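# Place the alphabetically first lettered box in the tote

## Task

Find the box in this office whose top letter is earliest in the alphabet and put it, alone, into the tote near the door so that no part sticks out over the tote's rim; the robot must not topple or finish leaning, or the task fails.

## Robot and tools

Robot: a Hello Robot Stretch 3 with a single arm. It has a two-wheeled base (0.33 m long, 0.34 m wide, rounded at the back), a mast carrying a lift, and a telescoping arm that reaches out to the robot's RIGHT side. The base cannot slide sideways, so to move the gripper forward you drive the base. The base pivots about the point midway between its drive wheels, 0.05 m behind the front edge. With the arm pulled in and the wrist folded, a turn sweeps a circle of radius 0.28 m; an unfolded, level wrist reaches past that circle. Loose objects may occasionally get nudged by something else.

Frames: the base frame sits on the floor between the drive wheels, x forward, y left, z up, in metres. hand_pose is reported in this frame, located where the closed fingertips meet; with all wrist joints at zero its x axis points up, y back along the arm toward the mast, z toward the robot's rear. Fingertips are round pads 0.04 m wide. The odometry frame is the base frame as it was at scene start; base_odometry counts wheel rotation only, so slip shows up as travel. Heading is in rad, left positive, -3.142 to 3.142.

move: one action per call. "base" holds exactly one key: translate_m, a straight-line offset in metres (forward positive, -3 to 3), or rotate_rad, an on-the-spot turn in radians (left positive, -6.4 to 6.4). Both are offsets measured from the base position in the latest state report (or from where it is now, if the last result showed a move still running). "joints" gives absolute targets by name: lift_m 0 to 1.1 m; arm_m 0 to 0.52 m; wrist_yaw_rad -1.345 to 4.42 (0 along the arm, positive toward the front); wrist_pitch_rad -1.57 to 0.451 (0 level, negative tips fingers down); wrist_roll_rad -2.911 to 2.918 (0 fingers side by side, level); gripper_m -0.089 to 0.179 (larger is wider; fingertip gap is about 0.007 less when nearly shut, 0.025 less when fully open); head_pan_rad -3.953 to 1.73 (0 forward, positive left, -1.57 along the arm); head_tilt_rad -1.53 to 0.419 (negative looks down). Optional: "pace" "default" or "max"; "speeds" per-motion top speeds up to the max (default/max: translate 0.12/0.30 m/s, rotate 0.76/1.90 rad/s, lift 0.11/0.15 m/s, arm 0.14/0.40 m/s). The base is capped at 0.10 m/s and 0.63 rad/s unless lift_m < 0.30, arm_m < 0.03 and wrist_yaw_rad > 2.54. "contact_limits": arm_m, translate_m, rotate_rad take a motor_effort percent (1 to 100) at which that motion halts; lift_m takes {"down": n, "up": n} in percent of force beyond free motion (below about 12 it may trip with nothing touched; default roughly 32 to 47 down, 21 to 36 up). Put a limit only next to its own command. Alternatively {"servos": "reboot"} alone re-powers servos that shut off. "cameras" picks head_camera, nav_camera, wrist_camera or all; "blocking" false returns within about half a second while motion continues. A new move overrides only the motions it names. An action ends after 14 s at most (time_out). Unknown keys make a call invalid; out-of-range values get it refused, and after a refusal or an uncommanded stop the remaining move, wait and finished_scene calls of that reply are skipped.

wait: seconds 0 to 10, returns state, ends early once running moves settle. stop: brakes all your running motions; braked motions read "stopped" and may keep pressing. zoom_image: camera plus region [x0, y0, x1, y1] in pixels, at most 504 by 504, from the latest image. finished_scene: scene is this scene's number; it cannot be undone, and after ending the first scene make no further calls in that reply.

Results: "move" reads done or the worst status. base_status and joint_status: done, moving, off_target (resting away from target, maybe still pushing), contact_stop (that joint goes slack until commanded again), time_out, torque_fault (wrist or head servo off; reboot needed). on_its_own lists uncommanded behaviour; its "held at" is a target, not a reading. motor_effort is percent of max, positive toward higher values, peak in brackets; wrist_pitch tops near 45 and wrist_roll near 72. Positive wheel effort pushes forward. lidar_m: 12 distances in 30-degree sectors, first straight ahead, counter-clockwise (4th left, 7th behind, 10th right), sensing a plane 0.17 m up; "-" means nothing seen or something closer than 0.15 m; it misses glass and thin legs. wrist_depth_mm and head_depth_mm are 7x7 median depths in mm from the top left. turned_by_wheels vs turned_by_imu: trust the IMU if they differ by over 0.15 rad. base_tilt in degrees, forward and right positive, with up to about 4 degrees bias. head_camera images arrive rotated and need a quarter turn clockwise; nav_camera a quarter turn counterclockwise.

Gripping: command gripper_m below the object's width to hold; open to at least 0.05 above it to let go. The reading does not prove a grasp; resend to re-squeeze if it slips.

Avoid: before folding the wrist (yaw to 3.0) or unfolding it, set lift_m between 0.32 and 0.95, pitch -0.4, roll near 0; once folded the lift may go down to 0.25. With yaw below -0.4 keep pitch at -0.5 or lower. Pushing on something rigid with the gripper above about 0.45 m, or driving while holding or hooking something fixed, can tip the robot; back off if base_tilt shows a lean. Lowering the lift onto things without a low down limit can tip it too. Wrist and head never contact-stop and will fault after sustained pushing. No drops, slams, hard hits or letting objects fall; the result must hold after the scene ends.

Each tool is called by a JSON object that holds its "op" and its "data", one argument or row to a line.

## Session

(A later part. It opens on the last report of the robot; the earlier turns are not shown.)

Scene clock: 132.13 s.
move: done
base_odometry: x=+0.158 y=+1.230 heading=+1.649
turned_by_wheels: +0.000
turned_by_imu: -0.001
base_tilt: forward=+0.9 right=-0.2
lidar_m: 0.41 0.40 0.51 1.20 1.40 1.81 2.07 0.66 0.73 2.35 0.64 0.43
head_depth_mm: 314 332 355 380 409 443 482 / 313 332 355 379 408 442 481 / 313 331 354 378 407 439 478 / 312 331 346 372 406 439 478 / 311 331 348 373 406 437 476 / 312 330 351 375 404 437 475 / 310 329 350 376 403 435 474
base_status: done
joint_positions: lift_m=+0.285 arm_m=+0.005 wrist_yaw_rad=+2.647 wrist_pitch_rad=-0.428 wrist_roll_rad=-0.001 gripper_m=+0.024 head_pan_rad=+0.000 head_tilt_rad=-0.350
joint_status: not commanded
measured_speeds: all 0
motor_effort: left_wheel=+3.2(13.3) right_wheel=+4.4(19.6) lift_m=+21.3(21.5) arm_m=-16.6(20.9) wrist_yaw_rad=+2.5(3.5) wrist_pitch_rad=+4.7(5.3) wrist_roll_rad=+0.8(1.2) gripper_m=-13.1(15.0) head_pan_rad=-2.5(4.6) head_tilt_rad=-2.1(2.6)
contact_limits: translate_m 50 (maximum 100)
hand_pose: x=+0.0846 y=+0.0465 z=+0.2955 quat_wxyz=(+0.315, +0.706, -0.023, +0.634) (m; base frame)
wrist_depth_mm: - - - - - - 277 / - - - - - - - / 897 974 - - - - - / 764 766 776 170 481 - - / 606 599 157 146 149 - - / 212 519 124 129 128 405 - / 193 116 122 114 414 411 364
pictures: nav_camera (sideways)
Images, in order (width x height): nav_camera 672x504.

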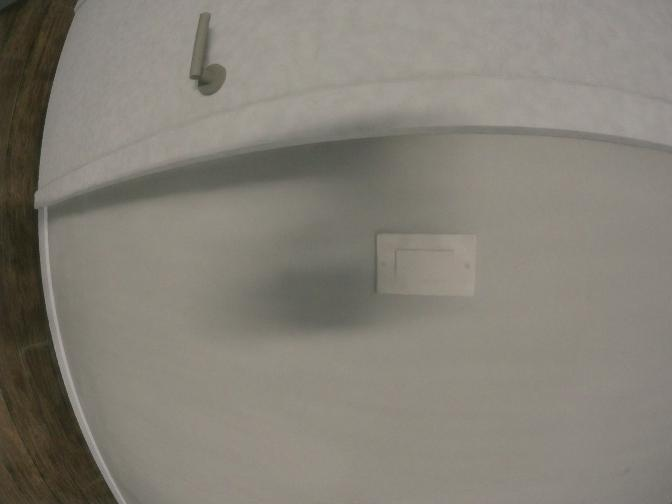

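{"op": "move", "data": {
  "base": {"rotate_rad": -1.571},
  "pace": "max"
}}

{"op": "move", "data": {
  "base": {"translate_m": 1.35},
  "pace": "max",
  "contact_limits": {"translate_m": 50},
  "cameras": ["nav_camera"]
}}

Scene clock: 140.20 s.
move: done
base_odometry: x=+0.158 y=+1.230 heading=+0.079
turned_by_wheels: -1.571
turned_by_imu: -1.564
base_tilt: forward=+1.1 right=-0.1
lidar_m: 2.14 0.62 0.43 0.41 0.42 0.52 1.27 1.41 1.83 1.88 0.66 0.74
head_depth_mm: 2924 3120 3204 3511 2486 1899 1513 / 2923 3106 3216 3422 2501 1904 1503 / 2928 3128 3292 3456 2453 1866 1515 / 2892 3131 3296 3480 2485 1850 1491 / 2931 3043 3242 3456 2477 1857 1499 / 1991 2018 2030 2125 2145 1797 1490 / 1347 1323 1374 1392 1401 1434 1399
base_status: done
joint_positions: lift_m=+0.285 arm_m=+0.005 wrist_yaw_rad=+2.647 wrist_pitch_rad=-0.428 wrist_roll_rad=-0.001 gripper_m=+0.024 head_pan_rad=+0.000 head_tilt_rad=-0.350
joint_status: not commanded
measured_speeds: all 0
motor_effort: left_wheel=+10.6(17.6) right_wheel=-8.3(17.2) lift_m=+25.7(26.3) arm_m=-21.6(22.2) wrist_yaw_rad=+2.5(3.3) wrist_pitch_rad=+5.2(5.3) wrist_roll_rad=+0.8(1.2) gripper_m=-13.2(14.6) head_pan_rad=-2.7(4.0) head_tilt_rad=-0.8(2.7)
hand_pose: x=+0.0846 y=+0.0465 z=+0.2955 quat_wxyz=(+0.315, +0.706, -0.023, +0.634) (m; base frame)
wrist_depth_mm: - - - - - - - / - - - - - - - / - - - - - 915 - / - - - 167 731 765 775 / - 488 149 146 153 610 613 / 212 484 124 129 129 501 520 / 193 116 122 114 418 428 441
pictures: none

Scene clock: 146.10 s.
move: done
base_odometry: x=+1.504 y=+1.337 heading=+0.079
turned_by_wheels: +0.000
turned_by_imu: -0.001
base_tilt: forward=+1.2 right=-0.2
lidar_m: 1.60 0.77 0.53 0.50 0.51 0.67 1.55 0.70 0.70 2.33 2.95 2.17
head_depth_mm: 1758 1886 1971 1631 2298 1881 1519 / 1759 1877 1972 1615 2248 1860 1514 / 1773 1858 1967 1672 2214 1823 1511 / 1758 1879 1990 2133 2276 1848 1499 / 1766 1876 1992 2123 2264 1866 1502 / 1766 1873 1997 2110 2260 1848 1493 / 1675 1667 1689 1694 1749 1716 1486
base_status: done
joint_positions: lift_m=+0.285 arm_m=+0.005 wrist_yaw_rad=+2.648 wrist_pitch_rad=-0.428 wrist_roll_rad=-0.001 gripper_m=+0.024 head_pan_rad=+0.000 head_tilt_rad=-0.350
joint_status: not commanded
measured_speeds: all 0
motor_effort: left_wheel=+10.3(20.1) right_wheel=-5.6(10.5) lift_m=+31.1(31.5) arm_m=-14.5(21.5) wrist_yaw_rad=+2.7(3.5) wrist_pitch_rad=+4.6(5.3) wrist_roll_rad=+1.0(1.3) gripper_m=-13.6(14.9) head_pan_rad=-3.0(4.8) head_tilt_rad=-0.2(2.3)
contact_limits: translate_m 50 (maximum 100)
hand_pose: x=+0.0846 y=+0.0465 z=+0.2955 quat_wxyz=(+0.315, +0.706, -0.023, +0.634) (m; base frame)
wrist_depth_mm: - - - - - - - / - - - - - - - / - - - - - - - / - - - 168 760 760 761 / 505 565 151 146 153 610 616 / 207 513 125 129 128 495 512 / 194 116 122 114 421 433 439
pictures: nav_camera (sideways)
Images, in order (width x height): nav_camera 672x504.

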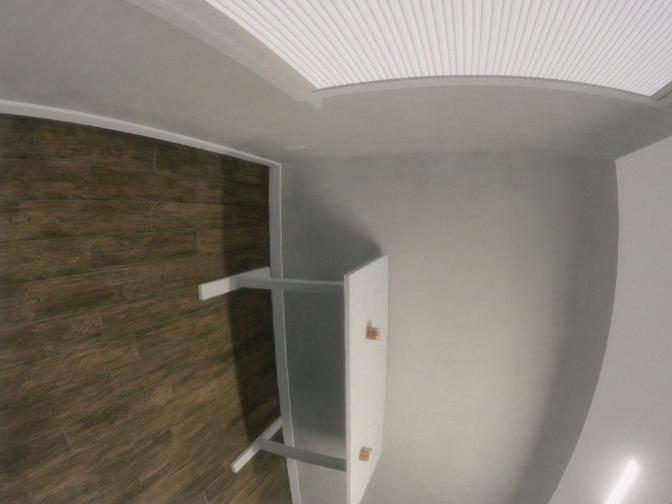

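{"op": "move", "data": {
  "joints": {"head_pan_rad": -0.38, "head_tilt_rad": -0.3},
  "pace": "max",
  "cameras": ["head_camera"]
}}

Scene clock: 150.37 s.
move: done
base_odometry: x=+1.504 y=+1.337 heading=+0.079
turned_by_wheels: +0.000
turned_by_imu: +0.001
base_tilt: forward=+1.0 right=-0.2
lidar_m: 1.60 0.77 0.53 0.50 0.51 0.67 1.55 0.70 0.70 2.33 2.95 2.17
head_depth_mm: 2176 2318 2443 2152 2408 2011 1580 / 2069 2206 2327 1957 2584 1997 1568 / 2001 2101 2212 1935 2501 1982 1566 / 1944 2034 2151 1713 2419 1969 1570 / 1859 1965 2046 1708 2300 1969 1564 / 1802 1883 1984 1552 2186 1815 1560 / 1736 1804 1915 1845 2136 1950 1544
base_status: not commanded
joint_positions: lift_m=+0.285 arm_m=+0.005 wrist_yaw_rad=+2.648 wrist_pitch_rad=-0.428 wrist_roll_rad=-0.001 gripper_m=+0.024 head_pan_rad=-0.390 head_tilt_rad=-0.304
joint_status: all done
measured_speeds: all 0
motor_effort: left_wheel=+10.0(10.4) right_wheel=-5.2(5.8) lift_m=+32.6(32.9) arm_m=-10.4(11.5) wrist_yaw_rad=+2.9(3.1) wrist_pitch_rad=+5.0(5.3) wrist_roll_rad=+0.8(1.2) gripper_m=-13.5(14.7) head_pan_rad=-1.4(5.1) head_tilt_rad=+3.4(5.5)
contact_limits: translate_m 50 (maximum 100)
hand_pose: x=+0.0846 y=+0.0465 z=+0.2955 quat_wxyz=(+0.315, +0.706, -0.023, +0.634) (m; base frame)
wrist_depth_mm: - - - - - - - / - - - - - - - / - - - - - - - / - - - 168 765 763 772 / 504 573 151 146 153 621 613 / 208 517 125 129 128 498 510 / 194 116 122 114 416 427 439
pictures: head_camera (sideways)
Images, in order (width x height): head_camera 896x504.

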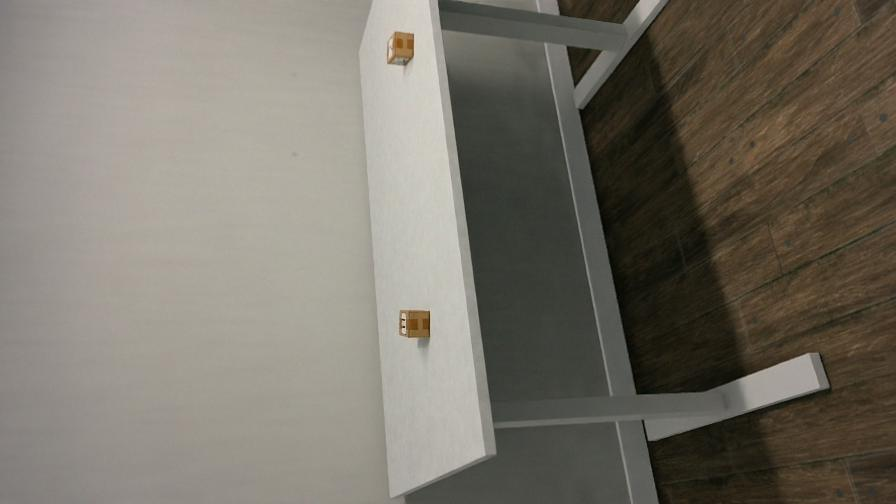

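{"op": "zoom_image", "data": {
  "camera": "head_camera",
  "region": [395, 305, 435, 345]
}}

{"op": "zoom_image", "data": {
  "camera": "head_camera",
  "region": [380, 28, 420, 68]
}}

{"op": "move", "data": {
  "joints": {"head_pan_rad": -1.2, "head_tilt_rad": -0.3},
  "pace": "max",
  "cameras": ["head_camera"]
}}

Scaled by 12.600 from the camera's 896x504 image, which has a finer 1280x720 frame.

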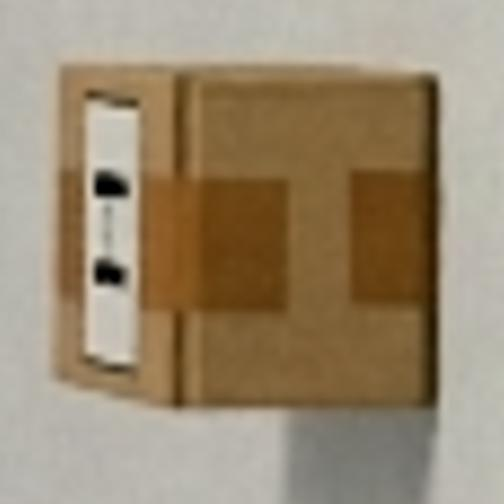

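Scaled by 12.600 from the camera's 896x504 image, which has a finer 1280x720 frame.

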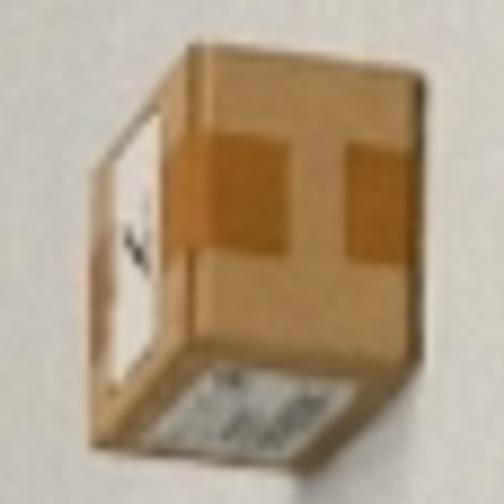

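Scene clock: 153.67 s.
move: done
base_odometry: x=+1.504 y=+1.337 heading=+0.079
turned_by_wheels: +0.000
turned_by_imu: +0.000
base_tilt: forward=+1.0 right=-0.1
lidar_m: 1.60 0.77 0.53 0.50 0.51 0.66 1.56 0.70 0.70 2.33 2.94 2.17
head_depth_mm: 2760 2905 2993 3143 2778 2023 1586 / 2859 2971 3143 3315 2769 2005 1566 / 2916 3123 3299 3456 2759 1984 1576 / 3060 3207 3386 3493 2707 1986 1574 / 3151 3331 3539 3675 2658 1985 1568 / 3270 3350 3602 3752 2629 1964 1566 / 2997 3100 3253 3307 2665 1964 1547
base_status: not commanded
joint_positions: lift_m=+0.285 arm_m=+0.005 wrist_yaw_rad=+2.648 wrist_pitch_rad=-0.428 wrist_roll_rad=-0.001 gripper_m=+0.024 head_pan_rad=-1.215 head_tilt_rad=-0.300
joint_status: all done
measured_speeds: all 0
motor_effort: left_wheel=+10.2(10.3) right_wheel=-5.3(5.5) lift_m=+32.5(32.7) arm_m=-6.6(7.9) wrist_yaw_rad=+3.2(3.2) wrist_pitch_rad=+4.8(5.2) wrist_roll_rad=+0.8(1.2) gripper_m=-13.6(14.5) head_pan_rad=-1.5(5.5) head_tilt_rad=+4.6(5.8)
contact_limits: translate_m 50 (maximum 100)
hand_pose: x=+0.0846 y=+0.0465 z=+0.2955 quat_wxyz=(+0.315, +0.706, -0.023, +0.634) (m; base frame)
wrist_depth_mm: - - - - - - - / - - - - - - - / - - - - - - - / - - - 168 756 764 769 / 511 575 151 146 154 615 614 / 206 511 125 129 128 497 519 / 194 116 122 113 419 431 439
pictures: head_camera (sideways)
Images, in order (width x height): head_camera 896x504.

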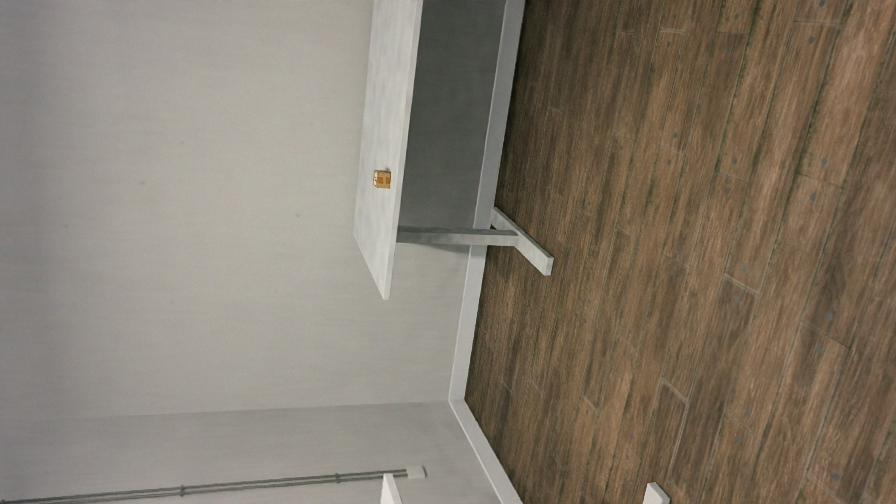

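{"op": "move", "data": {
  "base": {"rotate_rad": -1.29},
  "joints": {"head_pan_rad": 0.6, "head_tilt_rad": -0.35},
  "pace": "max"
}}

{"op": "move", "data": {
  "base": {"translate_m": 1.35},
  "pace": "max",
  "contact_limits": {"translate_m": 50},
  "cameras": ["head_camera","nav_camera"]
}}

{"op": "move", "data": {
  "joints": {"head_pan_rad": -0.2},
  "pace": "max",
  "cameras": ["head_camera"]
}}

Scene clock: 162.07 s.
move: done
base_odometry: x=+1.504 y=+1.337 heading=-1.210
turned_by_wheels: -1.290
turned_by_imu: -1.283
base_tilt: forward=+1.1 right=-0.1
lidar_m: 2.95 2.20 1.60 1.09 0.60 0.50 0.50 0.57 0.95 0.99 0.70 1.43
head_depth_mm: 2888 3186 3432 3563 2551 1869 1503 / 2594 2822 3026 3222 2480 1873 1509 / 2440 2584 2707 3042 2415 1856 1508 / 2264 2386 2444 2725 2486 1878 1500 / 2110 2236 2268 2527 2431 1879 1503 / 1982 2095 2152 2311 2357 1860 1493 / 1881 1948 2033 1575 2261 1868 1493
base_status: done
joint_positions: lift_m=+0.285 arm_m=+0.005 wrist_yaw_rad=+2.648 wrist_pitch_rad=-0.428 wrist_roll_rad=-0.001 gripper_m=+0.024 head_pan_rad=+0.616 head_tilt_rad=-0.348
joint_status: all done
measured_speeds: translate_m=+0.000 rotate_rad=+0.000 lift_m=+0.000 arm_m=+0.000 wrist_yaw_rad=+0.000 wrist_pitch_rad=+0.000 wrist_roll_rad=+0.000 head_pan_rad=-0.024 head_tilt_rad=+0.000
motor_effort: left_wheel=+9.7(17.9) right_wheel=-9.1(15.1) lift_m=+28.0(32.5) arm_m=-15.3(15.3) wrist_yaw_rad=+2.9(3.2) wrist_pitch_rad=+5.1(5.2) wrist_roll_rad=+0.9(1.3) gripper_m=-13.8(14.8) head_pan_rad=-3.7(4.8) head_tilt_rad=-2.2(3.6)
hand_pose: x=+0.0846 y=+0.0465 z=+0.2955 quat_wxyz=(+0.315, +0.706, -0.023, +0.634) (m; base frame)
wrist_depth_mm: - - - - - - - / - - - - - - - / - - - - - - - / 770 768 769 752 747 761 752 / 607 609 157 146 153 610 605 / 212 512 125 129 128 501 515 / 193 116 122 114 419 427 436
pictures: none

Scene clock: 167.97 s.
move: done
base_odometry: x=+1.981 y=+0.074 heading=-1.210
turned_by_wheels: +0.000
turned_by_imu: -0.001
base_tilt: forward=+0.9 right=+0.0
lidar_m: 1.61 2.07 1.32 1.75 1.99 1.81 1.81 1.15 1.28 0.82 1.27 1.58
head_depth_mm: 1999 2087 2191 2245 2289 1878 1509 / 2187 2286 2406 2507 2530 1892 1512 / 2123 2277 2384 2604 2467 1869 1503 / 1960 2065 2211 2400 2441 1851 1507 / 1835 1925 2043 2192 2264 1860 1499 / 1712 1793 1908 2033 2148 1853 1482 / 1594 1687 1771 1869 1987 1850 1482
base_status: done
joint_positions: lift_m=+0.285 arm_m=+0.005 wrist_yaw_rad=+2.648 wrist_pitch_rad=-0.428 wrist_roll_rad=-0.001 gripper_m=+0.024 head_pan_rad=+0.600 head_tilt_rad=-0.350
joint_status: not commanded
measured_speeds: all 0
motor_effort: left_wheel=+7.8(19.6) right_wheel=-4.6(9.1) lift_m=+23.0(28.2) arm_m=-14.9(22.1) wrist_yaw_rad=+2.4(3.4) wrist_pitch_rad=+4.9(5.3) wrist_roll_rad=+0.8(1.3) gripper_m=-12.9(14.7) head_pan_rad=-2.0(5.4) head_tilt_rad=-2.1(3.0)
contact_limits: translate_m 50 (maximum 100)
hand_pose: x=+0.0846 y=+0.0465 z=+0.2955 quat_wxyz=(+0.315, +0.706, -0.023, +0.634) (m; base frame)
wrist_depth_mm: - - - - - - - / - - - - - - - / - - - - - - - / 758 760 769 753 760 751 762 / 610 609 156 147 153 606 611 / 210 506 125 129 128 493 507 / 194 116 121 114 417 431 438
pictures: head_camera (sideways), nav_camera (sideways)
Images, in order (width x height): head_camera 896x504, nav_camera 672x504.

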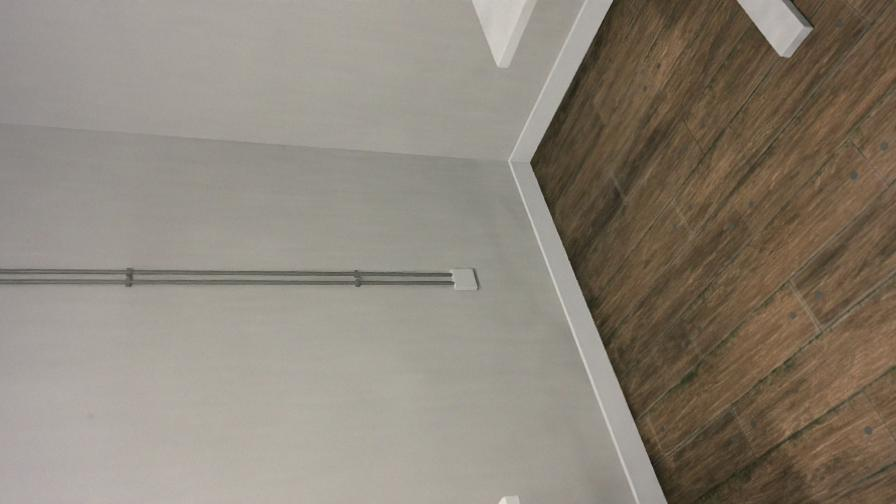

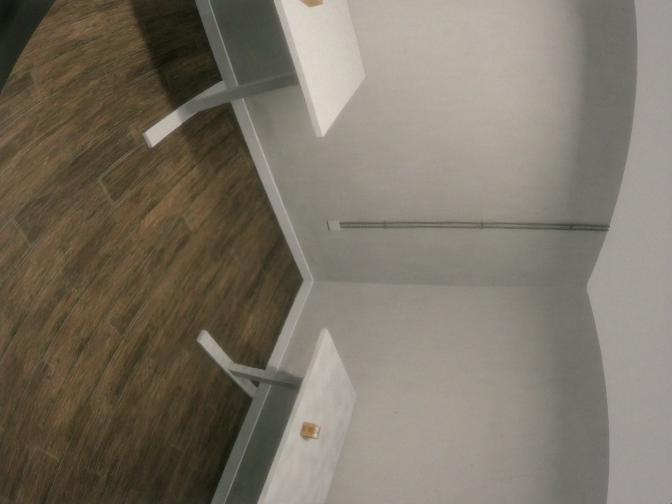

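Scene clock: 168.83 s.
move: done
base_odometry: x=+1.981 y=+0.074 heading=-1.210
turned_by_wheels: +0.000
turned_by_imu: +0.000
base_tilt: forward=+0.9 right=-0.2
lidar_m: 1.61 2.07 1.32 1.75 1.99 1.81 1.81 1.16 1.27 0.82 1.27 1.58
head_depth_mm: 1662 1770 1873 1683 2145 1880 1520 / 1668 1763 1882 1673 2142 1883 1514 / 1671 1792 1880 1675 2163 1879 1508 / 1690 1796 1903 1666 2177 1871 1504 / 1705 1786 1922 1638 2205 1888 1495 / 1715 1803 1932 1629 2204 1849 1494 / 1720 1824 1969 1619 1763 1794 1497
base_status: not commanded
joint_positions: lift_m=+0.285 arm_m=+0.005 wrist_yaw_rad=+2.648 wrist_pitch_rad=-0.428 wrist_roll_rad=-0.001 gripper_m=+0.024 head_pan_rad=-0.221 head_tilt_rad=-0.350
joint_status: all done
measured_speeds: all 0
motor_effort: left_wheel=+7.5(7.9) right_wheel=-4.7(4.8) lift_m=+25.0(25.1) arm_m=-13.6(15.2) wrist_yaw_rad=+2.8(3.1) wrist_pitch_rad=+4.9(5.3) wrist_roll_rad=+1.1(1.1) gripper_m=-14.5(14.6) head_pan_rad=-1.3(4.7) head_tilt_rad=-0.2(2.2)
contact_limits: translate_m 50 (maximum 100)
hand_pose: x=+0.0846 y=+0.0465 z=+0.2955 quat_wxyz=(+0.315, +0.706, -0.023, +0.634) (m; base frame)
wrist_depth_mm: - - - - - - - / - - - - - - - / - - - - - - - / 754 782 749 752 765 779 768 / 615 616 157 146 153 615 608 / 213 510 125 129 129 490 519 / 194 116 122 114 414 428 443
pictures: head_camera (sideways)
Images, in order (width x height): head_camera 896x504.

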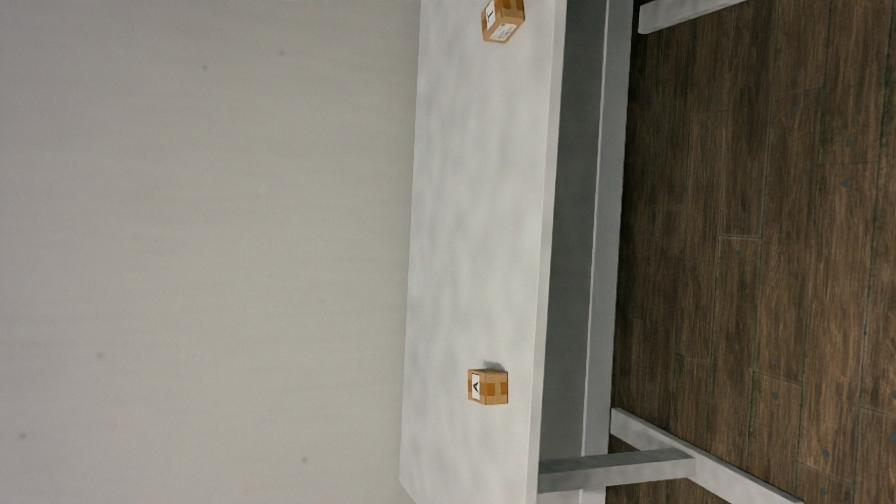

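{"op": "zoom_image", "data": {
  "camera": "head_camera",
  "region": [460, 362, 515, 410]
}}

{"op": "zoom_image", "data": {
  "camera": "head_camera",
  "region": [475, 0, 530, 48]
}}

{"op": "move", "data": {
  "joints": {"head_pan_rad": 1.45, "head_tilt_rad": -0.35},
  "pace": "max",
  "cameras": ["head_camera"]
}}

Scaled by 9.164 from the camera's 896x504 image, which has a finer 1280x720 frame.

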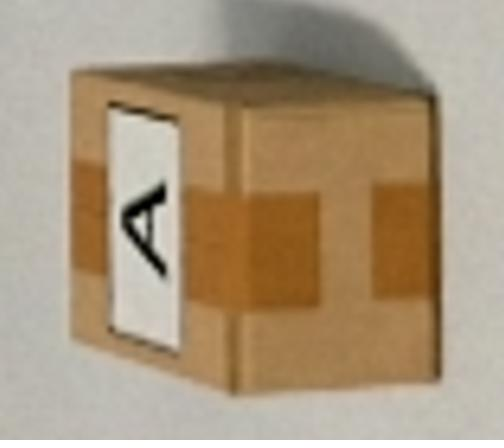

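Scaled by 9.164 from the camera's 896x504 image, which has a finer 1280x720 frame.

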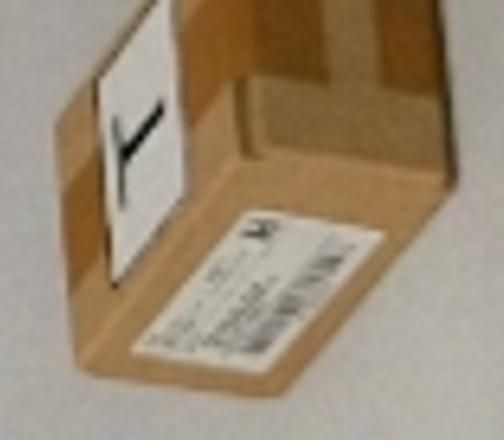

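Scene clock: 173.37 s.
move: done
base_odometry: x=+1.981 y=+0.074 heading=-1.210
turned_by_wheels: +0.000
turned_by_imu: +0.001
base_tilt: forward=+0.9 right=-0.2
lidar_m: 1.61 2.07 1.33 1.75 1.98 1.81 1.81 1.15 1.27 0.82 1.27 1.58
head_depth_mm: 1462 1539 1622 1291 1419 1763 1505 / 1493 1560 1673 1283 1917 1879 1511 / 1506 1605 1709 1196 1950 1873 1497 / 1531 1649 1725 1276 1997 1849 1507 / 1573 1669 1754 1260 2044 1856 1510 / 1603 1704 1802 1258 2098 1849 1483 / 1630 1750 1829 1336 2154 1855 1493
base_status: not commanded
joint_positions: lift_m=+0.285 arm_m=+0.005 wrist_yaw_rad=+2.648 wrist_pitch_rad=-0.428 wrist_roll_rad=-0.001 gripper_m=+0.024 head_pan_rad=+1.489 head_tilt_rad=-0.350
joint_status: all done
measured_speeds: all 0
motor_effort: left_wheel=+7.6(7.9) right_wheel=-4.3(4.9) lift_m=+32.8(32.8) arm_m=-8.3(9.8) wrist_yaw_rad=+2.6(3.2) wrist_pitch_rad=+4.9(5.3) wrist_roll_rad=+0.8(1.3) gripper_m=-13.3(14.5) head_pan_rad=-1.9(4.2) head_tilt_rad=-0.4(4.1)
contact_limits: translate_m 50 (maximum 100)
hand_pose: x=+0.0846 y=+0.0465 z=+0.2955 quat_wxyz=(+0.315, +0.706, -0.023, +0.634) (m; base frame)
wrist_depth_mm: - - - - - - - / - - - - - - - / - - - - - - - / 755 759 764 774 776 749 765 / 605 612 157 146 153 618 613 / 211 512 124 129 128 502 514 / 193 115 122 114 420 425 438
pictures: head_camera (sideways)
Images, in order (width x height): head_camera 896x504.

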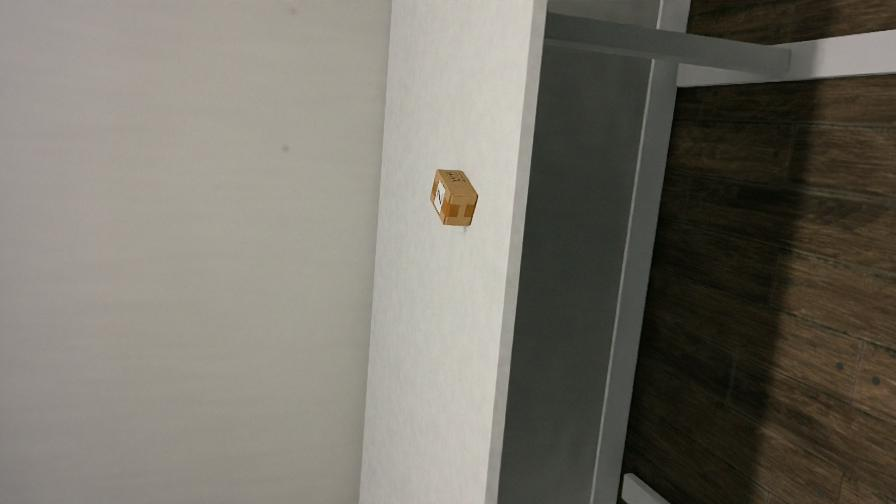

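{"op": "move", "data": {
  "base": {"rotate_rad": -0.071},
  "joints": {"lift_m": 0.94, "head_pan_rad": -1.57, "head_tilt_rad": -0.6},
  "pace": "max"
}}

{"op": "move", "data": {
  "base": {"translate_m": 0.627},
  "pace": "max",
  "contact_limits": {"translate_m": 50}
}}

{"op": "move", "data": {
  "base": {"rotate_rad": 1.361},
  "joints": {"wrist_yaw_rad": 0.14}
}}

{"op": "move", "data": {
  "joints": {"arm_m": 0.3, "lift_m": 0.88, "wrist_pitch_rad": -0.6},
  "cameras": ["wrist_camera","head_camera"]
}}

Scene clock: 198.57 s.
move: done
base_odometry: x=+1.981 y=+0.074 heading=-1.281
turned_by_wheels: -0.071
turned_by_imu: -0.069
base_tilt: forward=+0.9 right=-0.2
lidar_m: 1.61 2.13 1.32 1.75 1.91 1.82 1.81 1.15 1.28 0.82 1.27 1.58
head_depth_mm: 1048 1101 1256 1338 1118 - - / 698 867 850 1271 1151 - - / 703 791 852 957 1112 - - / 1106 1115 1363 1324 1150 - - / 1132 1111 1396 1317 1586 - 1214 / 1154 1099 1430 1319 1574 1429 1256 / 1182 1091 1468 1309 1610 1433 1251
base_status: done
joint_positions: lift_m=+0.940 arm_m=+0.005 wrist_yaw_rad=+2.648 wrist_pitch_rad=-0.427 wrist_roll_rad=-0.001 gripper_m=+0.024 head_pan_rad=-1.572 head_tilt_rad=-0.602
joint_status: all done
measured_speeds: all 0
motor_effort: left_wheel=+8.9(16.3) right_wheel=-7.6(14.5) lift_m=+31.9(35.2) arm_m=+3.7(3.7) wrist_yaw_rad=+2.5(3.2) wrist_pitch_rad=+4.7(5.3) wrist_roll_rad=+1.0(1.3) gripper_m=-13.4(15.0) head_pan_rad=+3.0(4.8) head_tilt_rad=+0.7(5.7)
hand_pose: x=+0.0846 y=+0.0466 z=+0.9507 quat_wxyz=(+0.315, +0.706, -0.023, +0.634) (m; base frame)
wrist_depth_mm: - - - - - - - / - - - - - - - / - - - - - - - / - - - - - - - / - - 157 146 154 - - / 212 - 125 129 128 - - / 194 - 116 114 118 - -
pictures: none

Scene clock: 205.80 s.
move: done
base_odometry: x=+2.160 y=-0.527 heading=-1.280
turned_by_wheels: +0.000
turned_by_imu: +0.000
base_tilt: forward=+1.0 right=-0.2
lidar_m: 1.34 1.02 1.67 1.28 1.81 2.02 2.42 1.69 1.04 0.98 1.01 1.15
head_depth_mm: 1125 1133 1361 1343 1157 - - / 1147 1130 1394 1322 1581 - - / 1174 1122 1433 1320 1629 - - / 1187 1122 1449 1331 1676 - - / 978 972 1107 1205 1401 - 1212 / 829 919 1039 1224 1591 1467 1255 / 1256 1108 1555 1320 1675 1464 1260
base_status: done
joint_positions: lift_m=+0.940 arm_m=+0.005 wrist_yaw_rad=+2.648 wrist_pitch_rad=-0.427 wrist_roll_rad=-0.001 gripper_m=+0.024 head_pan_rad=-1.570 head_tilt_rad=-0.600
joint_status: not commanded
measured_speeds: all 0
motor_effort: left_wheel=+10.7(18.0) right_wheel=+0.0(6.6) lift_m=+32.4(32.9) arm_m=+12.9(12.9) wrist_yaw_rad=+2.9(3.3) wrist_pitch_rad=+4.7(5.2) wrist_roll_rad=+1.0(1.2) gripper_m=-13.6(14.7) head_pan_rad=+3.2(4.5) head_tilt_rad=+2.6(4.0)
contact_limits: translate_m 50 (maximum 100)
hand_pose: x=+0.0846 y=+0.0466 z=+0.9507 quat_wxyz=(+0.315, +0.706, -0.023, +0.634) (m; base frame)
wrist_depth_mm: - - - - - - - / - - - - - - - / - - - - - - - / - - - - - - 552 / - - 157 147 153 - - / 213 - 124 129 128 - - / 194 - 116 113 118 - -
pictures: none

Scene clock: 209.07 s.
move: done
base_odometry: x=+2.160 y=-0.527 heading=+0.080
turned_by_wheels: +1.360
turned_by_imu: +1.356
base_tilt: forward=+0.9 right=-0.1
lidar_m: 1.65 1.28 2.01 2.42 1.70 1.03 1.36 0.98 1.09 1.34 1.02 1.75
head_depth_mm: 1140 1258 1338 1005 822 - - / 1134 1264 1338 1010 798 - - / 1138 1254 1333 1004 873 - - / 1140 1257 1327 1001 794 312 1237 / 1133 1261 1332 998 795 1430 1269 / 1138 1247 1325 999 791 1462 1263 / 1141 1251 1329 999 773 1459 1261
base_status: done
joint_positions: lift_m=+0.940 arm_m=+0.005 wrist_yaw_rad=+0.143 wrist_pitch_rad=-0.427 wrist_roll_rad=-0.001 gripper_m=+0.024 head_pan_rad=-1.570 head_tilt_rad=-0.600
joint_status: all done
measured_speeds: all 0
motor_effort: left_wheel=-10.0(14.5) right_wheel=+12.0(14.7) lift_m=+30.9(32.5) arm_m=+6.1(13.7) wrist_yaw_rad=-1.9(5.2) wrist_pitch_rad=+4.7(5.3) wrist_roll_rad=+0.9(1.2) gripper_m=-14.1(14.6) head_pan_rad=+2.1(4.2) head_tilt_rad=+1.9(3.6)
hand_pose: x=+0.0103 y=-0.3710 z=+0.9507 quat_wxyz=(+0.700, +0.199, -0.678, -0.100) (m; base frame)
wrist_depth_mm: - - - - - - - / - - - - - - - / - - - - - - - / - - - 166 - - - / - - 151 146 148 - 490 / - - 125 129 128 120 - / - - 116 114 118 - -
pictures: none

Scene clock: 212.47 s.
move: done
base_odometry: x=+2.160 y=-0.527 heading=+0.080
turned_by_wheels: +0.000
turned_by_imu: +0.001
base_tilt: forward=+1.1 right=+0.0
lidar_m: 1.66 1.28 2.02 2.42 1.70 1.04 1.37 0.98 1.09 1.34 1.02 1.76
head_depth_mm: 1143 1258 1326 362 729 1444 1269 / 1138 1251 450 434 794 1436 1272 / 1149 1254 1334 458 768 1439 1261 / 1135 1248 1324 903 793 1437 1258 / 1143 1248 1327 1001 789 1474 1262 / 1137 1256 1324 997 788 1478 1261 / 1140 1256 1327 999 773 1480 1253
base_status: not commanded
joint_positions: lift_m=+0.880 arm_m=+0.300 wrist_yaw_rad=+0.143 wrist_pitch_rad=-0.620 wrist_roll_rad=-0.001 gripper_m=+0.024 head_pan_rad=-1.570 head_tilt_rad=-0.600
joint_status: all done
measured_speeds: all 0
motor_effort: left_wheel=-9.7(10.2) right_wheel=+12.0(12.1) lift_m=+24.8(28.7) arm_m=+23.2(25.7) wrist_yaw_rad=-1.5(2.4) wrist_pitch_rad=+3.4(6.4) wrist_roll_rad=+1.0(1.2) gripper_m=-14.0(14.6) head_pan_rad=+1.8(3.8) head_tilt_rad=+1.2(3.0)
hand_pose: x=+0.0061 y=-0.6375 z=+0.8502 quat_wxyz=(+0.687, +0.263, -0.656, -0.167) (m; base frame)
wrist_depth_mm: - - - - - - - / - - - - - - - / - - - - - - - / - - - 162 - - - / 290 - 149 146 148 - - / 286 - 125 129 128 120 - / - 98 - 113 - - -
pictures: head_camera (sideways), wrist_camera
Images, in order (width x height): head_camera 896x504, wrist_camera 644x364.

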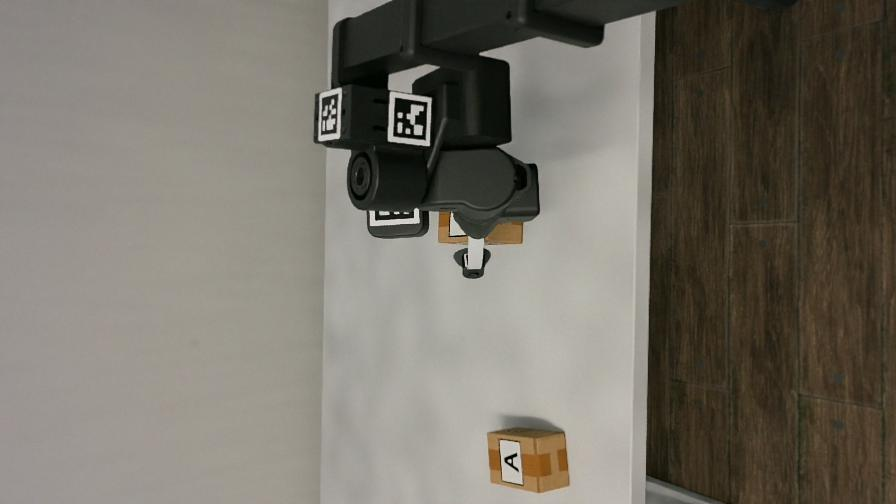

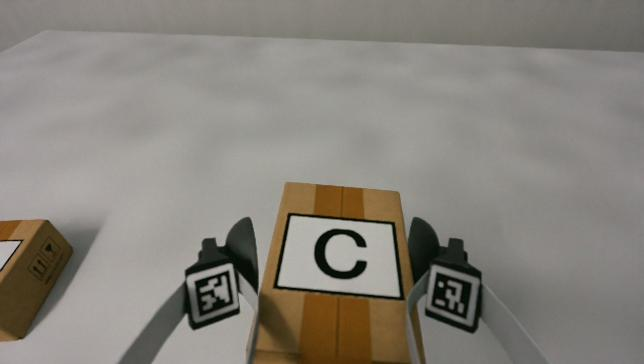

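{"op": "move", "data": {
  "joints": {"lift_m": 0.76},
  "speeds": {"lift_m": 0.05},
  "contact_limits": {"lift_m": {"down": 14}},
  "cameras": ["wrist_camera"]
}}

Scene clock: 217.60 s.
move: done
base_odometry: x=+2.160 y=-0.527 heading=+0.080
turned_by_wheels: +0.000
turned_by_imu: +0.001
base_tilt: forward=+1.0 right=-0.3
lidar_m: 1.65 1.27 2.01 2.42 1.70 1.04 1.37 0.98 1.09 1.34 1.02 1.76
head_depth_mm: 1136 1254 1335 1014 454 360 320 / 1139 1253 1336 1010 498 1430 1254 / 1138 1257 1342 1001 516 1446 1269 / 1145 1257 1340 1009 749 1437 1270 / 1140 1251 1334 993 793 1473 1265 / 1137 1250 1331 999 789 1479 1261 / 1133 1247 1336 995 775 1469 1257
base_status: not commanded
joint_positions: lift_m=+0.760 arm_m=+0.300 wrist_yaw_rad=+0.143 wrist_pitch_rad=-0.554 wrist_roll_rad=-0.011 gripper_m=+0.024 head_pan_rad=-1.570 head_tilt_rad=-0.600
joint_status: all done
measured_speeds: all 0
on_its_own: wrist_pitch_rad is at rest, and its effort (-8.7) is outside its rest range (-8 to +12)
motor_effort: left_wheel=-8.6(9.9) right_wheel=+9.5(12.2) lift_m=+11.3(28.0) arm_m=+17.8(22.9) wrist_yaw_rad=-1.8(2.3) wrist_pitch_rad=-8.7(9.3) wrist_roll_rad=+4.4(4.6) gripper_m=-13.8(14.8) head_pan_rad=+2.1(3.1) head_tilt_rad=+0.1(2.2)
contact_limits: lift_m down 14 (down: maximum 72; up: maximum 65)
hand_pose: x=+0.0076 y=-0.6482 z=+0.7434 quat_wxyz=(+0.696, +0.242, -0.660, -0.143) (m; base frame)
wrist_depth_mm: - - - - - - - / - - - - - - - / - - - - - - - / - - - 167 - - - / - - 148 146 147 - - / - - 124 129 128 119 - / - 98 - 113 112 94 -
pictures: wrist_camera
Images, in order (width x height): wrist_camera 644x364.

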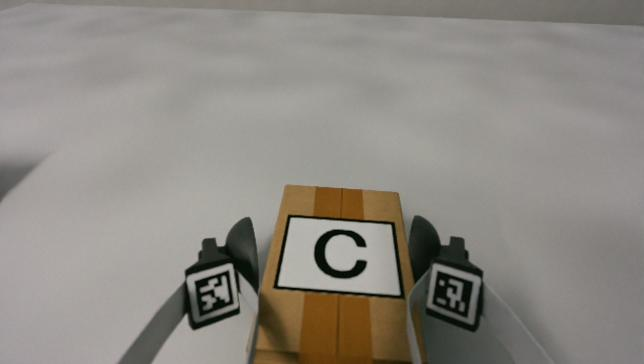

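{"op": "move", "data": {
  "joints": {"lift_m": 0.772}
}}

{"op": "move", "data": {
  "joints": {"gripper_m": 0.16},
  "cameras": ["wrist_camera"]
}}

{"op": "move", "data": {
  "joints": {"lift_m": 0.87},
  "pace": "max"
}}

{"op": "move", "data": {
  "base": {"translate_m": 0.29},
  "joints": {"arm_m": 0.2},
  "cameras": ["wrist_camera"]
}}

Scene clock: 221.97 s.
move: done
base_odometry: x=+2.160 y=-0.527 heading=+0.080
turned_by_wheels: +0.000
turned_by_imu: +0.001
base_tilt: forward=+1.0 right=-0.1
lidar_m: 1.66 1.28 2.02 2.42 1.69 1.04 1.37 0.98 1.09 1.34 1.02 1.76
head_depth_mm: 1144 1257 1339 1012 424 347 315 / 1144 1253 1324 1001 496 1435 1264 / 1142 1256 1326 1001 519 1437 1267 / 1137 1254 1331 1000 747 1443 1262 / 1136 1258 1328 1004 790 1478 1254 / 1139 1253 1336 998 790 1465 1260 / 1137 1249 1328 995 773 1466 1264
base_status: not commanded
joint_positions: lift_m=+0.772 arm_m=+0.300 wrist_yaw_rad=+0.142 wrist_pitch_rad=-0.608 wrist_roll_rad=-0.006 gripper_m=+0.024 head_pan_rad=-1.570 head_tilt_rad=-0.600
joint_status: all done
measured_speeds: all 0
motor_effort: left_wheel=-8.5(8.8) right_wheel=+9.7(10.2) lift_m=+31.4(31.5) arm_m=+10.6(11.9) wrist_yaw_rad=-1.3(1.9) wrist_pitch_rad=+1.2(8.9) wrist_roll_rad=+3.0(4.5) gripper_m=-13.6(14.7) head_pan_rad=+2.0(2.7) head_tilt_rad=+1.0(1.7)
hand_pose: x=+0.0063 y=-0.6395 z=+0.7445 quat_wxyz=(+0.690, +0.260, -0.655, -0.163) (m; base frame)
wrist_depth_mm: - - - - - - - / - - - - - - - / - - - - - - - / - - - 163 - - - / - - 148 144 146 - - / - - 125 128 127 120 - / - 98 - 114 - - -
pictures: none

Scene clock: 223.87 s.
move: done
base_odometry: x=+2.160 y=-0.527 heading=+0.080
turned_by_wheels: +0.000
turned_by_imu: +0.000
base_tilt: forward=+0.9 right=-0.1
lidar_m: 1.66 1.28 2.01 2.42 1.69 1.04 1.37 0.98 1.09 1.34 1.02 1.76
head_depth_mm: 1138 1250 1329 1008 424 347 316 / 1135 1252 1344 1011 497 1447 1266 / 1140 1251 1335 1003 519 1460 1265 / 1138 1255 1338 1001 747 1436 1266 / 1134 1240 1342 1000 773 1475 1262 / 1135 1257 1339 990 792 1480 1262 / 1145 1253 1325 1002 776 1470 1256
base_status: not commanded
joint_positions: lift_m=+0.772 arm_m=+0.300 wrist_yaw_rad=+0.142 wrist_pitch_rad=-0.612 wrist_roll_rad=-0.004 gripper_m=+0.160 head_pan_rad=-1.570 head_tilt_rad=-0.600
joint_status: all done
measured_speeds: all 0
motor_effort: left_wheel=-8.5(8.7) right_wheel=+9.7(10.5) lift_m=+19.5(31.7) arm_m=+6.8(10.9) wrist_yaw_rad=-1.2(2.0) wrist_pitch_rad=+1.9(2.4) wrist_roll_rad=+1.8(2.9) gripper_m=+0.0(93.1) head_pan_rad=+1.9(2.7) head_tilt_rad=-0.1(1.7)
hand_pose: x=+0.0062 y=-0.6390 z=+0.7439 quat_wxyz=(+0.689, +0.261, -0.656, -0.164) (m; base frame)
wrist_depth_mm: - - - - - - - / - - - - - - - / - - - - - - - / - - - 164 - - - / - - - 145 145 - - / - 121 - 127 131 120 113 / - 116 113 113 113 - 109
pictures: wrist_camera
Images, in order (width x height): wrist_camera 644x364.

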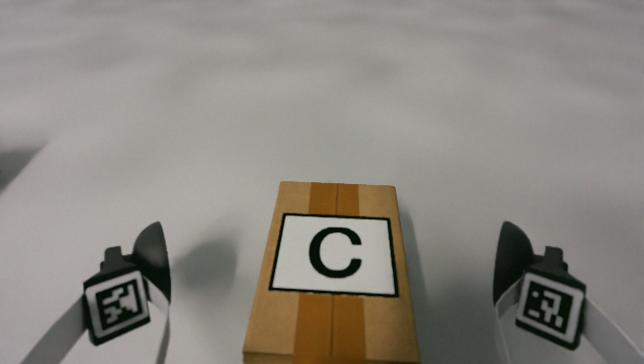

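Scene clock: 225.30 s.
move: done
base_odometry: x=+2.160 y=-0.527 heading=+0.080
turned_by_wheels: +0.000
turned_by_imu: +0.000
base_tilt: forward=+0.9 right=-0.4
lidar_m: 1.66 1.28 2.02 2.42 1.70 1.04 1.37 0.98 1.09 1.34 1.02 1.76
head_depth_mm: 1138 1256 1333 368 322 1450 1269 / 1137 1261 1331 440 769 1442 1261 / 1132 1251 1337 462 747 1440 1258 / 1137 1267 1333 961 771 1439 1263 / 1140 1247 1330 1000 792 1470 1264 / 1147 1255 1326 1001 792 1475 1265 / 1142 1258 1336 994 772 1468 1266
base_status: not commanded
joint_positions: lift_m=+0.870 arm_m=+0.300 wrist_yaw_rad=+0.142 wrist_pitch_rad=-0.613 wrist_roll_rad=-0.004 gripper_m=+0.160 head_pan_rad=-1.570 head_tilt_rad=-0.600
joint_status: all done
measured_speeds: all 0
motor_effort: left_wheel=-8.5(8.8) right_wheel=+9.6(10.3) lift_m=+31.2(33.9) arm_m=+4.4(6.8) wrist_yaw_rad=-1.1(1.5) wrist_pitch_rad=+2.1(2.6) wrist_roll_rad=+1.9(2.1) gripper_m=+0.6(1.0) head_pan_rad=+0.6(3.3) head_tilt_rad=-0.4(1.2)
hand_pose: x=+0.0062 y=-0.6387 z=+0.8416 quat_wxyz=(+0.689, +0.261, -0.656, -0.165) (m; base frame)
wrist_depth_mm: - - - - - - - / - - - - - - - / - - - - - - - / - - - - - - - / 290 - - - - - - / 273 121 - 228 - 119 113 / - 116 - 207 - - 109
pictures: none

Scene clock: 229.30 s.
move: done
base_odometry: x=+2.449 y=-0.504 heading=+0.080
turned_by_wheels: +0.000
turned_by_imu: +0.000
base_tilt: forward=+1.1 right=-0.4
lidar_m: 1.37 1.02 1.81 2.44 1.89 1.30 1.56 1.25 1.28 1.32 0.89 1.45
head_depth_mm: 1121 1229 1313 372 356 1441 1262 / 1116 1235 1323 351 357 1426 1266 / 1115 1236 1312 378 381 1447 1257 / 1114 1235 1307 1004 749 1445 1261 / 1128 1230 1309 999 768 1441 1248 / 1124 1227 1308 995 790 1364 1235 / 1117 1232 1327 997 789 1452 1263
base_status: done
joint_positions: lift_m=+0.870 arm_m=+0.200 wrist_yaw_rad=+0.142 wrist_pitch_rad=-0.613 wrist_roll_rad=-0.004 gripper_m=+0.160 head_pan_rad=-1.570 head_tilt_rad=-0.600
joint_status: all done
measured_speeds: all 0
motor_effort: left_wheel=+8.1(12.2) right_wheel=+2.2(15.9) lift_m=+30.4(32.1) arm_m=-20.5(25.0) wrist_yaw_rad=-1.4(1.7) wrist_pitch_rad=+2.1(2.5) wrist_roll_rad=+2.1(2.2) gripper_m=+0.7(1.3) head_pan_rad=+1.2(2.8) head_tilt_rad=+0.4(1.3)
hand_pose: x=+0.0062 y=-0.5387 z=+0.8416 quat_wxyz=(+0.689, +0.261, -0.656, -0.165) (m; base frame)
wrist_depth_mm: - - - - - - - / - - - - - - - / - - - - - - - / - - - 301 - - - / - - - 264 267 - - / - 121 - - - 120 114 / - 116 - - - - 109
pictures: wrist_camera
Images, in order (width x height): wrist_camera 644x364.

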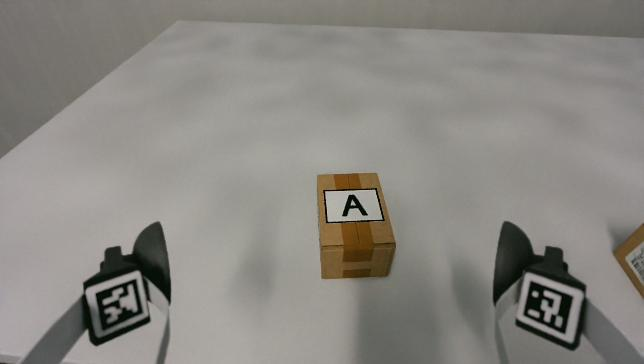

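{"op": "move", "data": {
  "joints": {"arm_m": 0.32, "lift_m": 0.773},
  "contact_limits": {"lift_m": {"down": 15}},
  "cameras": ["wrist_camera"]
}}

Scene clock: 235.10 s.
move: done
base_odometry: x=+2.449 y=-0.504 heading=+0.080
turned_by_wheels: +0.000
turned_by_imu: +0.001
base_tilt: forward=+0.9 right=+0.0
lidar_m: 1.37 1.02 1.82 2.44 1.88 1.31 1.56 1.25 1.28 1.32 0.89 1.45
head_depth_mm: 1121 1230 1309 1007 432 347 314 / 1118 1237 1316 903 513 1441 1264 / 1116 1235 1310 1003 534 1460 1268 / 1123 1238 1314 1003 768 1452 1248 / 1119 1227 1309 1000 791 1429 1251 / 1118 1227 1308 992 790 1371 1235 / 1121 1234 1339 997 788 1430 1267
base_status: not commanded
joint_positions: lift_m=+0.773 arm_m=+0.320 wrist_yaw_rad=+0.142 wrist_pitch_rad=-0.613 wrist_roll_rad=-0.004 gripper_m=+0.160 head_pan_rad=-1.570 head_tilt_rad=-0.600
joint_status: all done
measured_speeds: all 0
motor_effort: left_wheel=+7.8(8.3) right_wheel=+2.4(3.0) lift_m=+22.1(26.2) arm_m=+22.5(25.1) wrist_yaw_rad=-0.7(1.7) wrist_pitch_rad=+2.5(2.7) wrist_roll_rad=+1.7(2.3) gripper_m=+0.0(1.1) head_pan_rad=+0.2(2.3) head_tilt_rad=-2.0(2.0)
contact_limits: lift_m down 15 (down: maximum 72; up: maximum 65)
hand_pose: x=+0.0062 y=-0.6587 z=+0.7445 quat_wxyz=(+0.689, +0.261, -0.656, -0.165) (m; base frame)
wrist_depth_mm: - - - - - - - / - - - - - - - / - - - - - - - / - - - 165 - - - / - - - 146 146 - - / - 121 - 128 128 120 113 / - 116 - 116 112 - 109
pictures: wrist_camera
Images, in order (width x height): wrist_camera 644x364.

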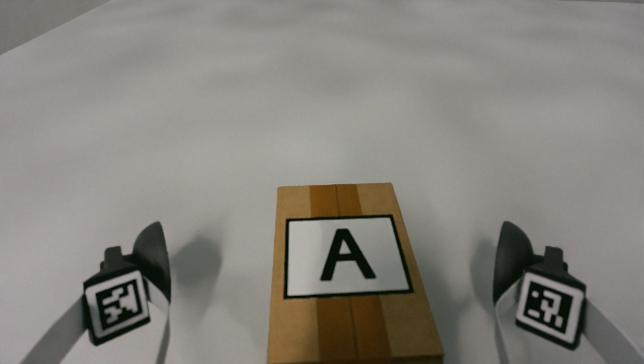

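{"op": "move", "data": {
  "joints": {"gripper_m": 0.02}
}}

{"op": "move", "data": {
  "joints": {"lift_m": 0.94},
  "cameras": ["wrist_camera"]
}}

{"op": "move", "data": {
  "joints": {"arm_m": 0.005, "wrist_pitch_rad": -0.4},
  "speeds": {"arm_m": 0.25}
}}

{"op": "move", "data": {
  "base": {"rotate_rad": 1.99},
  "joints": {"wrist_yaw_rad": 2.65, "head_pan_rad": 0, "head_tilt_rad": -0.35}
}}

{"op": "move", "data": {
  "joints": {"lift_m": 0.285},
  "pace": "max",
  "cameras": ["wrist_camera","nav_camera"]
}}

Scene clock: 242.27 s.
move: done
base_odometry: x=+2.449 y=-0.504 heading=+0.080
turned_by_wheels: +0.000
turned_by_imu: +0.001
base_tilt: forward=+1.1 right=-0.1
lidar_m: 1.37 1.01 1.81 2.44 1.88 1.30 1.56 1.25 1.28 1.32 0.89 1.45
head_depth_mm: 1124 1237 1309 1005 433 347 315 / 1117 1242 1306 898 513 1438 1266 / 1119 1240 1308 1004 534 1443 1267 / 1129 1240 1314 1001 768 1449 1260 / 1122 1239 1308 1003 789 1435 1255 / 1120 1235 1314 1002 788 1375 1240 / 1125 1236 1328 1001 788 1435 1257
base_status: not commanded
joint_positions: lift_m=+0.773 arm_m=+0.320 wrist_yaw_rad=+0.140 wrist_pitch_rad=-0.610 wrist_roll_rad=-0.002 gripper_m=+0.021 head_pan_rad=-1.570 head_tilt_rad=-0.600
joint_status: all done
measured_speeds: all 0
motor_effort: left_wheel=+7.9(8.3) right_wheel=+2.3(2.9) lift_m=+25.7(32.1) arm_m=+15.6(18.1) wrist_yaw_rad=+0.2(1.6) wrist_pitch_rad=+1.9(2.5) wrist_roll_rad=+1.4(2.3) gripper_m=-24.6(99.3) head_pan_rad=+0.6(2.7) head_tilt_rad=-0.9(2.1)
contact_limits: lift_m down 15 (down: maximum 72; up: maximum 65)
hand_pose: x=+0.0059 y=-0.6593 z=+0.7452 quat_wxyz=(+0.688, +0.259, -0.657, -0.165) (m; base frame)
wrist_depth_mm: - - - - - - - / - - - - - - - / - - - - - - - / - - - 166 - - - / - - 148 147 149 - - / - - 124 129 128 - - / - 102 114 117 114 - -
pictures: none

Scene clock: 244.63 s.
move: done
base_odometry: x=+2.449 y=-0.504 heading=+0.080
turned_by_wheels: +0.000
turned_by_imu: +0.000
base_tilt: forward=+0.9 right=-0.1
lidar_m: 1.37 1.02 1.81 2.44 1.88 1.30 1.56 1.25 1.28 1.31 0.89 1.46
head_depth_mm: 1119 1217 363 933 800 1443 1264 / 1119 1193 414 933 799 1452 1260 / 1119 1227 438 506 790 1437 1272 / 1117 1241 1301 927 791 1448 1258 / 1119 1240 1305 996 789 1438 1259 / 1122 1231 1305 994 786 1362 1236 / 1123 1234 1328 998 787 1429 1264
base_status: not commanded
joint_positions: lift_m=+0.940 arm_m=+0.320 wrist_yaw_rad=+0.140 wrist_pitch_rad=-0.620 wrist_roll_rad=-0.002 gripper_m=+0.024 head_pan_rad=-1.570 head_tilt_rad=-0.600
joint_status: all done
measured_speeds: all 0
motor_effort: left_wheel=+8.0(8.2) right_wheel=+2.3(3.0) lift_m=+32.4(34.7) arm_m=+11.7(15.5) wrist_yaw_rad=+0.3(0.8) wrist_pitch_rad=+3.7(3.8) wrist_roll_rad=+1.3(1.6) gripper_m=-11.9(24.8) head_pan_rad=-0.4(1.6) head_tilt_rad=-1.2(2.6)
hand_pose: x=+0.0057 y=-0.6576 z=+0.9102 quat_wxyz=(+0.688, +0.263, -0.656, -0.168) (m; base frame)
wrist_depth_mm: - - - - - - - / - - - - - - - / - - - - - - - / - - - 167 - - - / - - 150 148 147 - - / - - 124 129 129 - - / - 102 114 117 114 - -
pictures: wrist_camera
Images, in order (width x height): wrist_camera 644x364.

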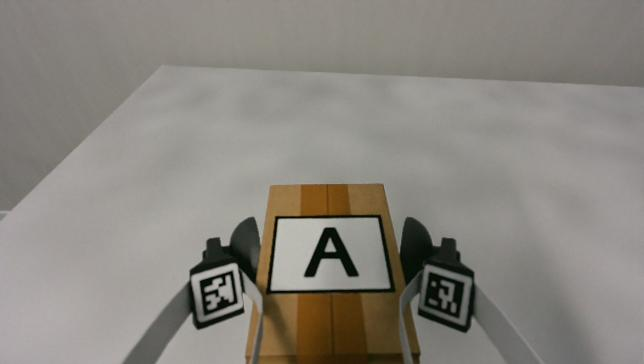

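Scene clock: 247.93 s.
move: done
base_odometry: x=+2.449 y=-0.504 heading=+0.080
turned_by_wheels: +0.000
turned_by_imu: +0.000
base_tilt: forward=+0.9 right=+0.0
lidar_m: 1.37 1.02 1.81 2.44 1.89 1.30 1.56 1.25 1.28 1.31 0.89 1.45
head_depth_mm: 1121 1239 1313 1009 822 - - / 1117 1238 1312 1009 795 - - / 1119 1238 1309 1005 871 - - / 1117 1237 1306 1005 729 315 1238 / 1119 1235 1302 999 792 1449 1265 / 1118 1237 1311 997 788 1371 1237 / 1112 1229 1322 994 787 1437 1250
base_status: not commanded
joint_positions: lift_m=+0.940 arm_m=+0.005 wrist_yaw_rad=+0.140 wrist_pitch_rad=-0.430 wrist_roll_rad=-0.002 gripper_m=+0.024 head_pan_rad=-1.570 head_tilt_rad=-0.600
joint_status: all done
measured_speeds: all 0
motor_effort: left_wheel=+7.9(8.1) right_wheel=+2.4(2.9) lift_m=+25.4(32.9) arm_m=-21.1(25.2) wrist_yaw_rad=+0.5(0.8) wrist_pitch_rad=+5.2(7.6) wrist_roll_rad=+1.3(1.6) gripper_m=-12.1(13.4) head_pan_rad=+0.9(1.6) head_tilt_rad=-1.7(2.9)
hand_pose: x=+0.0097 y=-0.3707 z=+0.9501 quat_wxyz=(+0.701, +0.199, -0.678, -0.102) (m; base frame)
wrist_depth_mm: - - - - - - - / - - - - - - - / - - - - - - - / - - - 169 - - - / - - 150 149 149 461 429 / - - 125 129 129 437 402 / - 112 119 117 117 - -
pictures: none

Scene clock: 252.20 s.
move: done
base_odometry: x=+2.449 y=-0.504 heading=+2.070
turned_by_wheels: +1.989
turned_by_imu: +1.983
base_tilt: forward=+0.9 right=-0.2
lidar_m: 2.45 1.34 1.30 1.25 1.47 1.32 0.89 1.53 1.37 1.01 1.65 2.44
head_depth_mm: 2068 2157 2262 2459 2520 1897 1509 / 2121 2250 2358 2507 2482 1898 1508 / 2226 2346 2488 2625 2471 1859 1504 / 2291 2432 2606 2788 2463 1875 1489 / 2392 2517 2690 2900 2463 1872 1507 / 2480 2648 2853 2985 2438 1880 1490 / 2567 2676 2866 1915 2020 1845 1490
base_status: done
joint_positions: lift_m=+0.940 arm_m=+0.005 wrist_yaw_rad=+2.647 wrist_pitch_rad=-0.429 wrist_roll_rad=-0.002 gripper_m=+0.024 head_pan_rad=+0.002 head_tilt_rad=-0.350
joint_status: all done
measured_speeds: all 0
motor_effort: left_wheel=-9.9(14.1) right_wheel=+11.2(16.6) lift_m=+21.2(25.3) arm_m=-20.7(22.4) wrist_yaw_rad=+3.4(6.6) wrist_pitch_rad=+5.1(5.6) wrist_roll_rad=+1.4(1.6) gripper_m=-12.4(13.3) head_pan_rad=-2.1(5.0) head_tilt_rad=+3.5(5.6)
hand_pose: x=+0.0846 y=+0.0463 z=+0.9502 quat_wxyz=(+0.315, +0.706, -0.023, +0.634) (m; base frame)
wrist_depth_mm: - - - - - - - / - - - - - - - / - - - - - - - / - - - - - - - / - - 155 149 156 - - / 211 - 125 128 129 - - / 194 112 120 117 117 - -
pictures: none

Scene clock: 257.37 s.
move: done
base_odometry: x=+2.449 y=-0.504 heading=+2.070
turned_by_wheels: +0.000
turned_by_imu: +0.001
base_tilt: forward=+1.1 right=-0.2
lidar_m: 2.45 1.34 1.31 1.25 1.47 1.31 0.89 1.53 1.37 1.02 1.65 2.44
head_depth_mm: 2071 2168 2276 2442 2487 1890 1514 / 2125 2251 2371 2514 2503 1887 1506 / 2205 2366 2477 2623 2504 1848 1500 / 2300 2405 2576 2761 2490 1868 1503 / 2389 2535 2662 2894 2463 1853 1496 / 2484 2630 2850 3003 2471 1844 1501 / 2564 2734 2870 1888 2069 1838 1483
base_status: not commanded
joint_positions: lift_m=+0.285 arm_m=+0.005 wrist_yaw_rad=+2.647 wrist_pitch_rad=-0.428 wrist_roll_rad=-0.002 gripper_m=+0.024 head_pan_rad=+0.000 head_tilt_rad=-0.350
joint_status: all done
measured_speeds: all 0
motor_effort: left_wheel=-10.0(10.2) right_wheel=+11.1(11.9) lift_m=+20.9(23.1) arm_m=-11.8(21.0) wrist_yaw_rad=+3.1(3.7) wrist_pitch_rad=+4.7(5.3) wrist_roll_rad=+1.3(1.6) gripper_m=-12.2(13.0) head_pan_rad=-3.3(4.6) head_tilt_rad=+3.1(4.8)
hand_pose: x=+0.0847 y=+0.0464 z=+0.2955 quat_wxyz=(+0.315, +0.706, -0.023, +0.634) (m; base frame)
wrist_depth_mm: - - - - - - - / - - - - - - - / - - - - - - - / 752 768 747 766 764 771 747 / 610 612 158 149 155 608 609 / 211 509 125 129 128 514 516 / 194 103 123 117 120 430 441
pictures: nav_camera (sideways), wrist_camera
Images, in order (width x height): nav_camera 672x504, wrist_camera 644x364.

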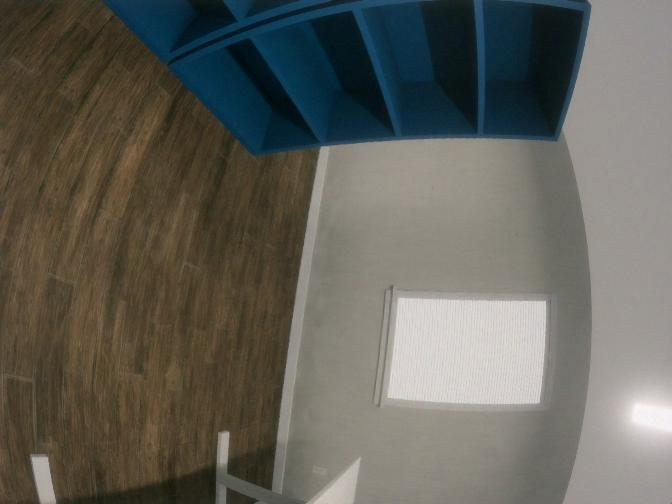

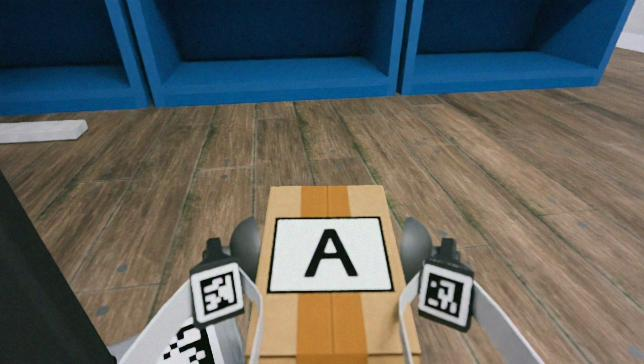

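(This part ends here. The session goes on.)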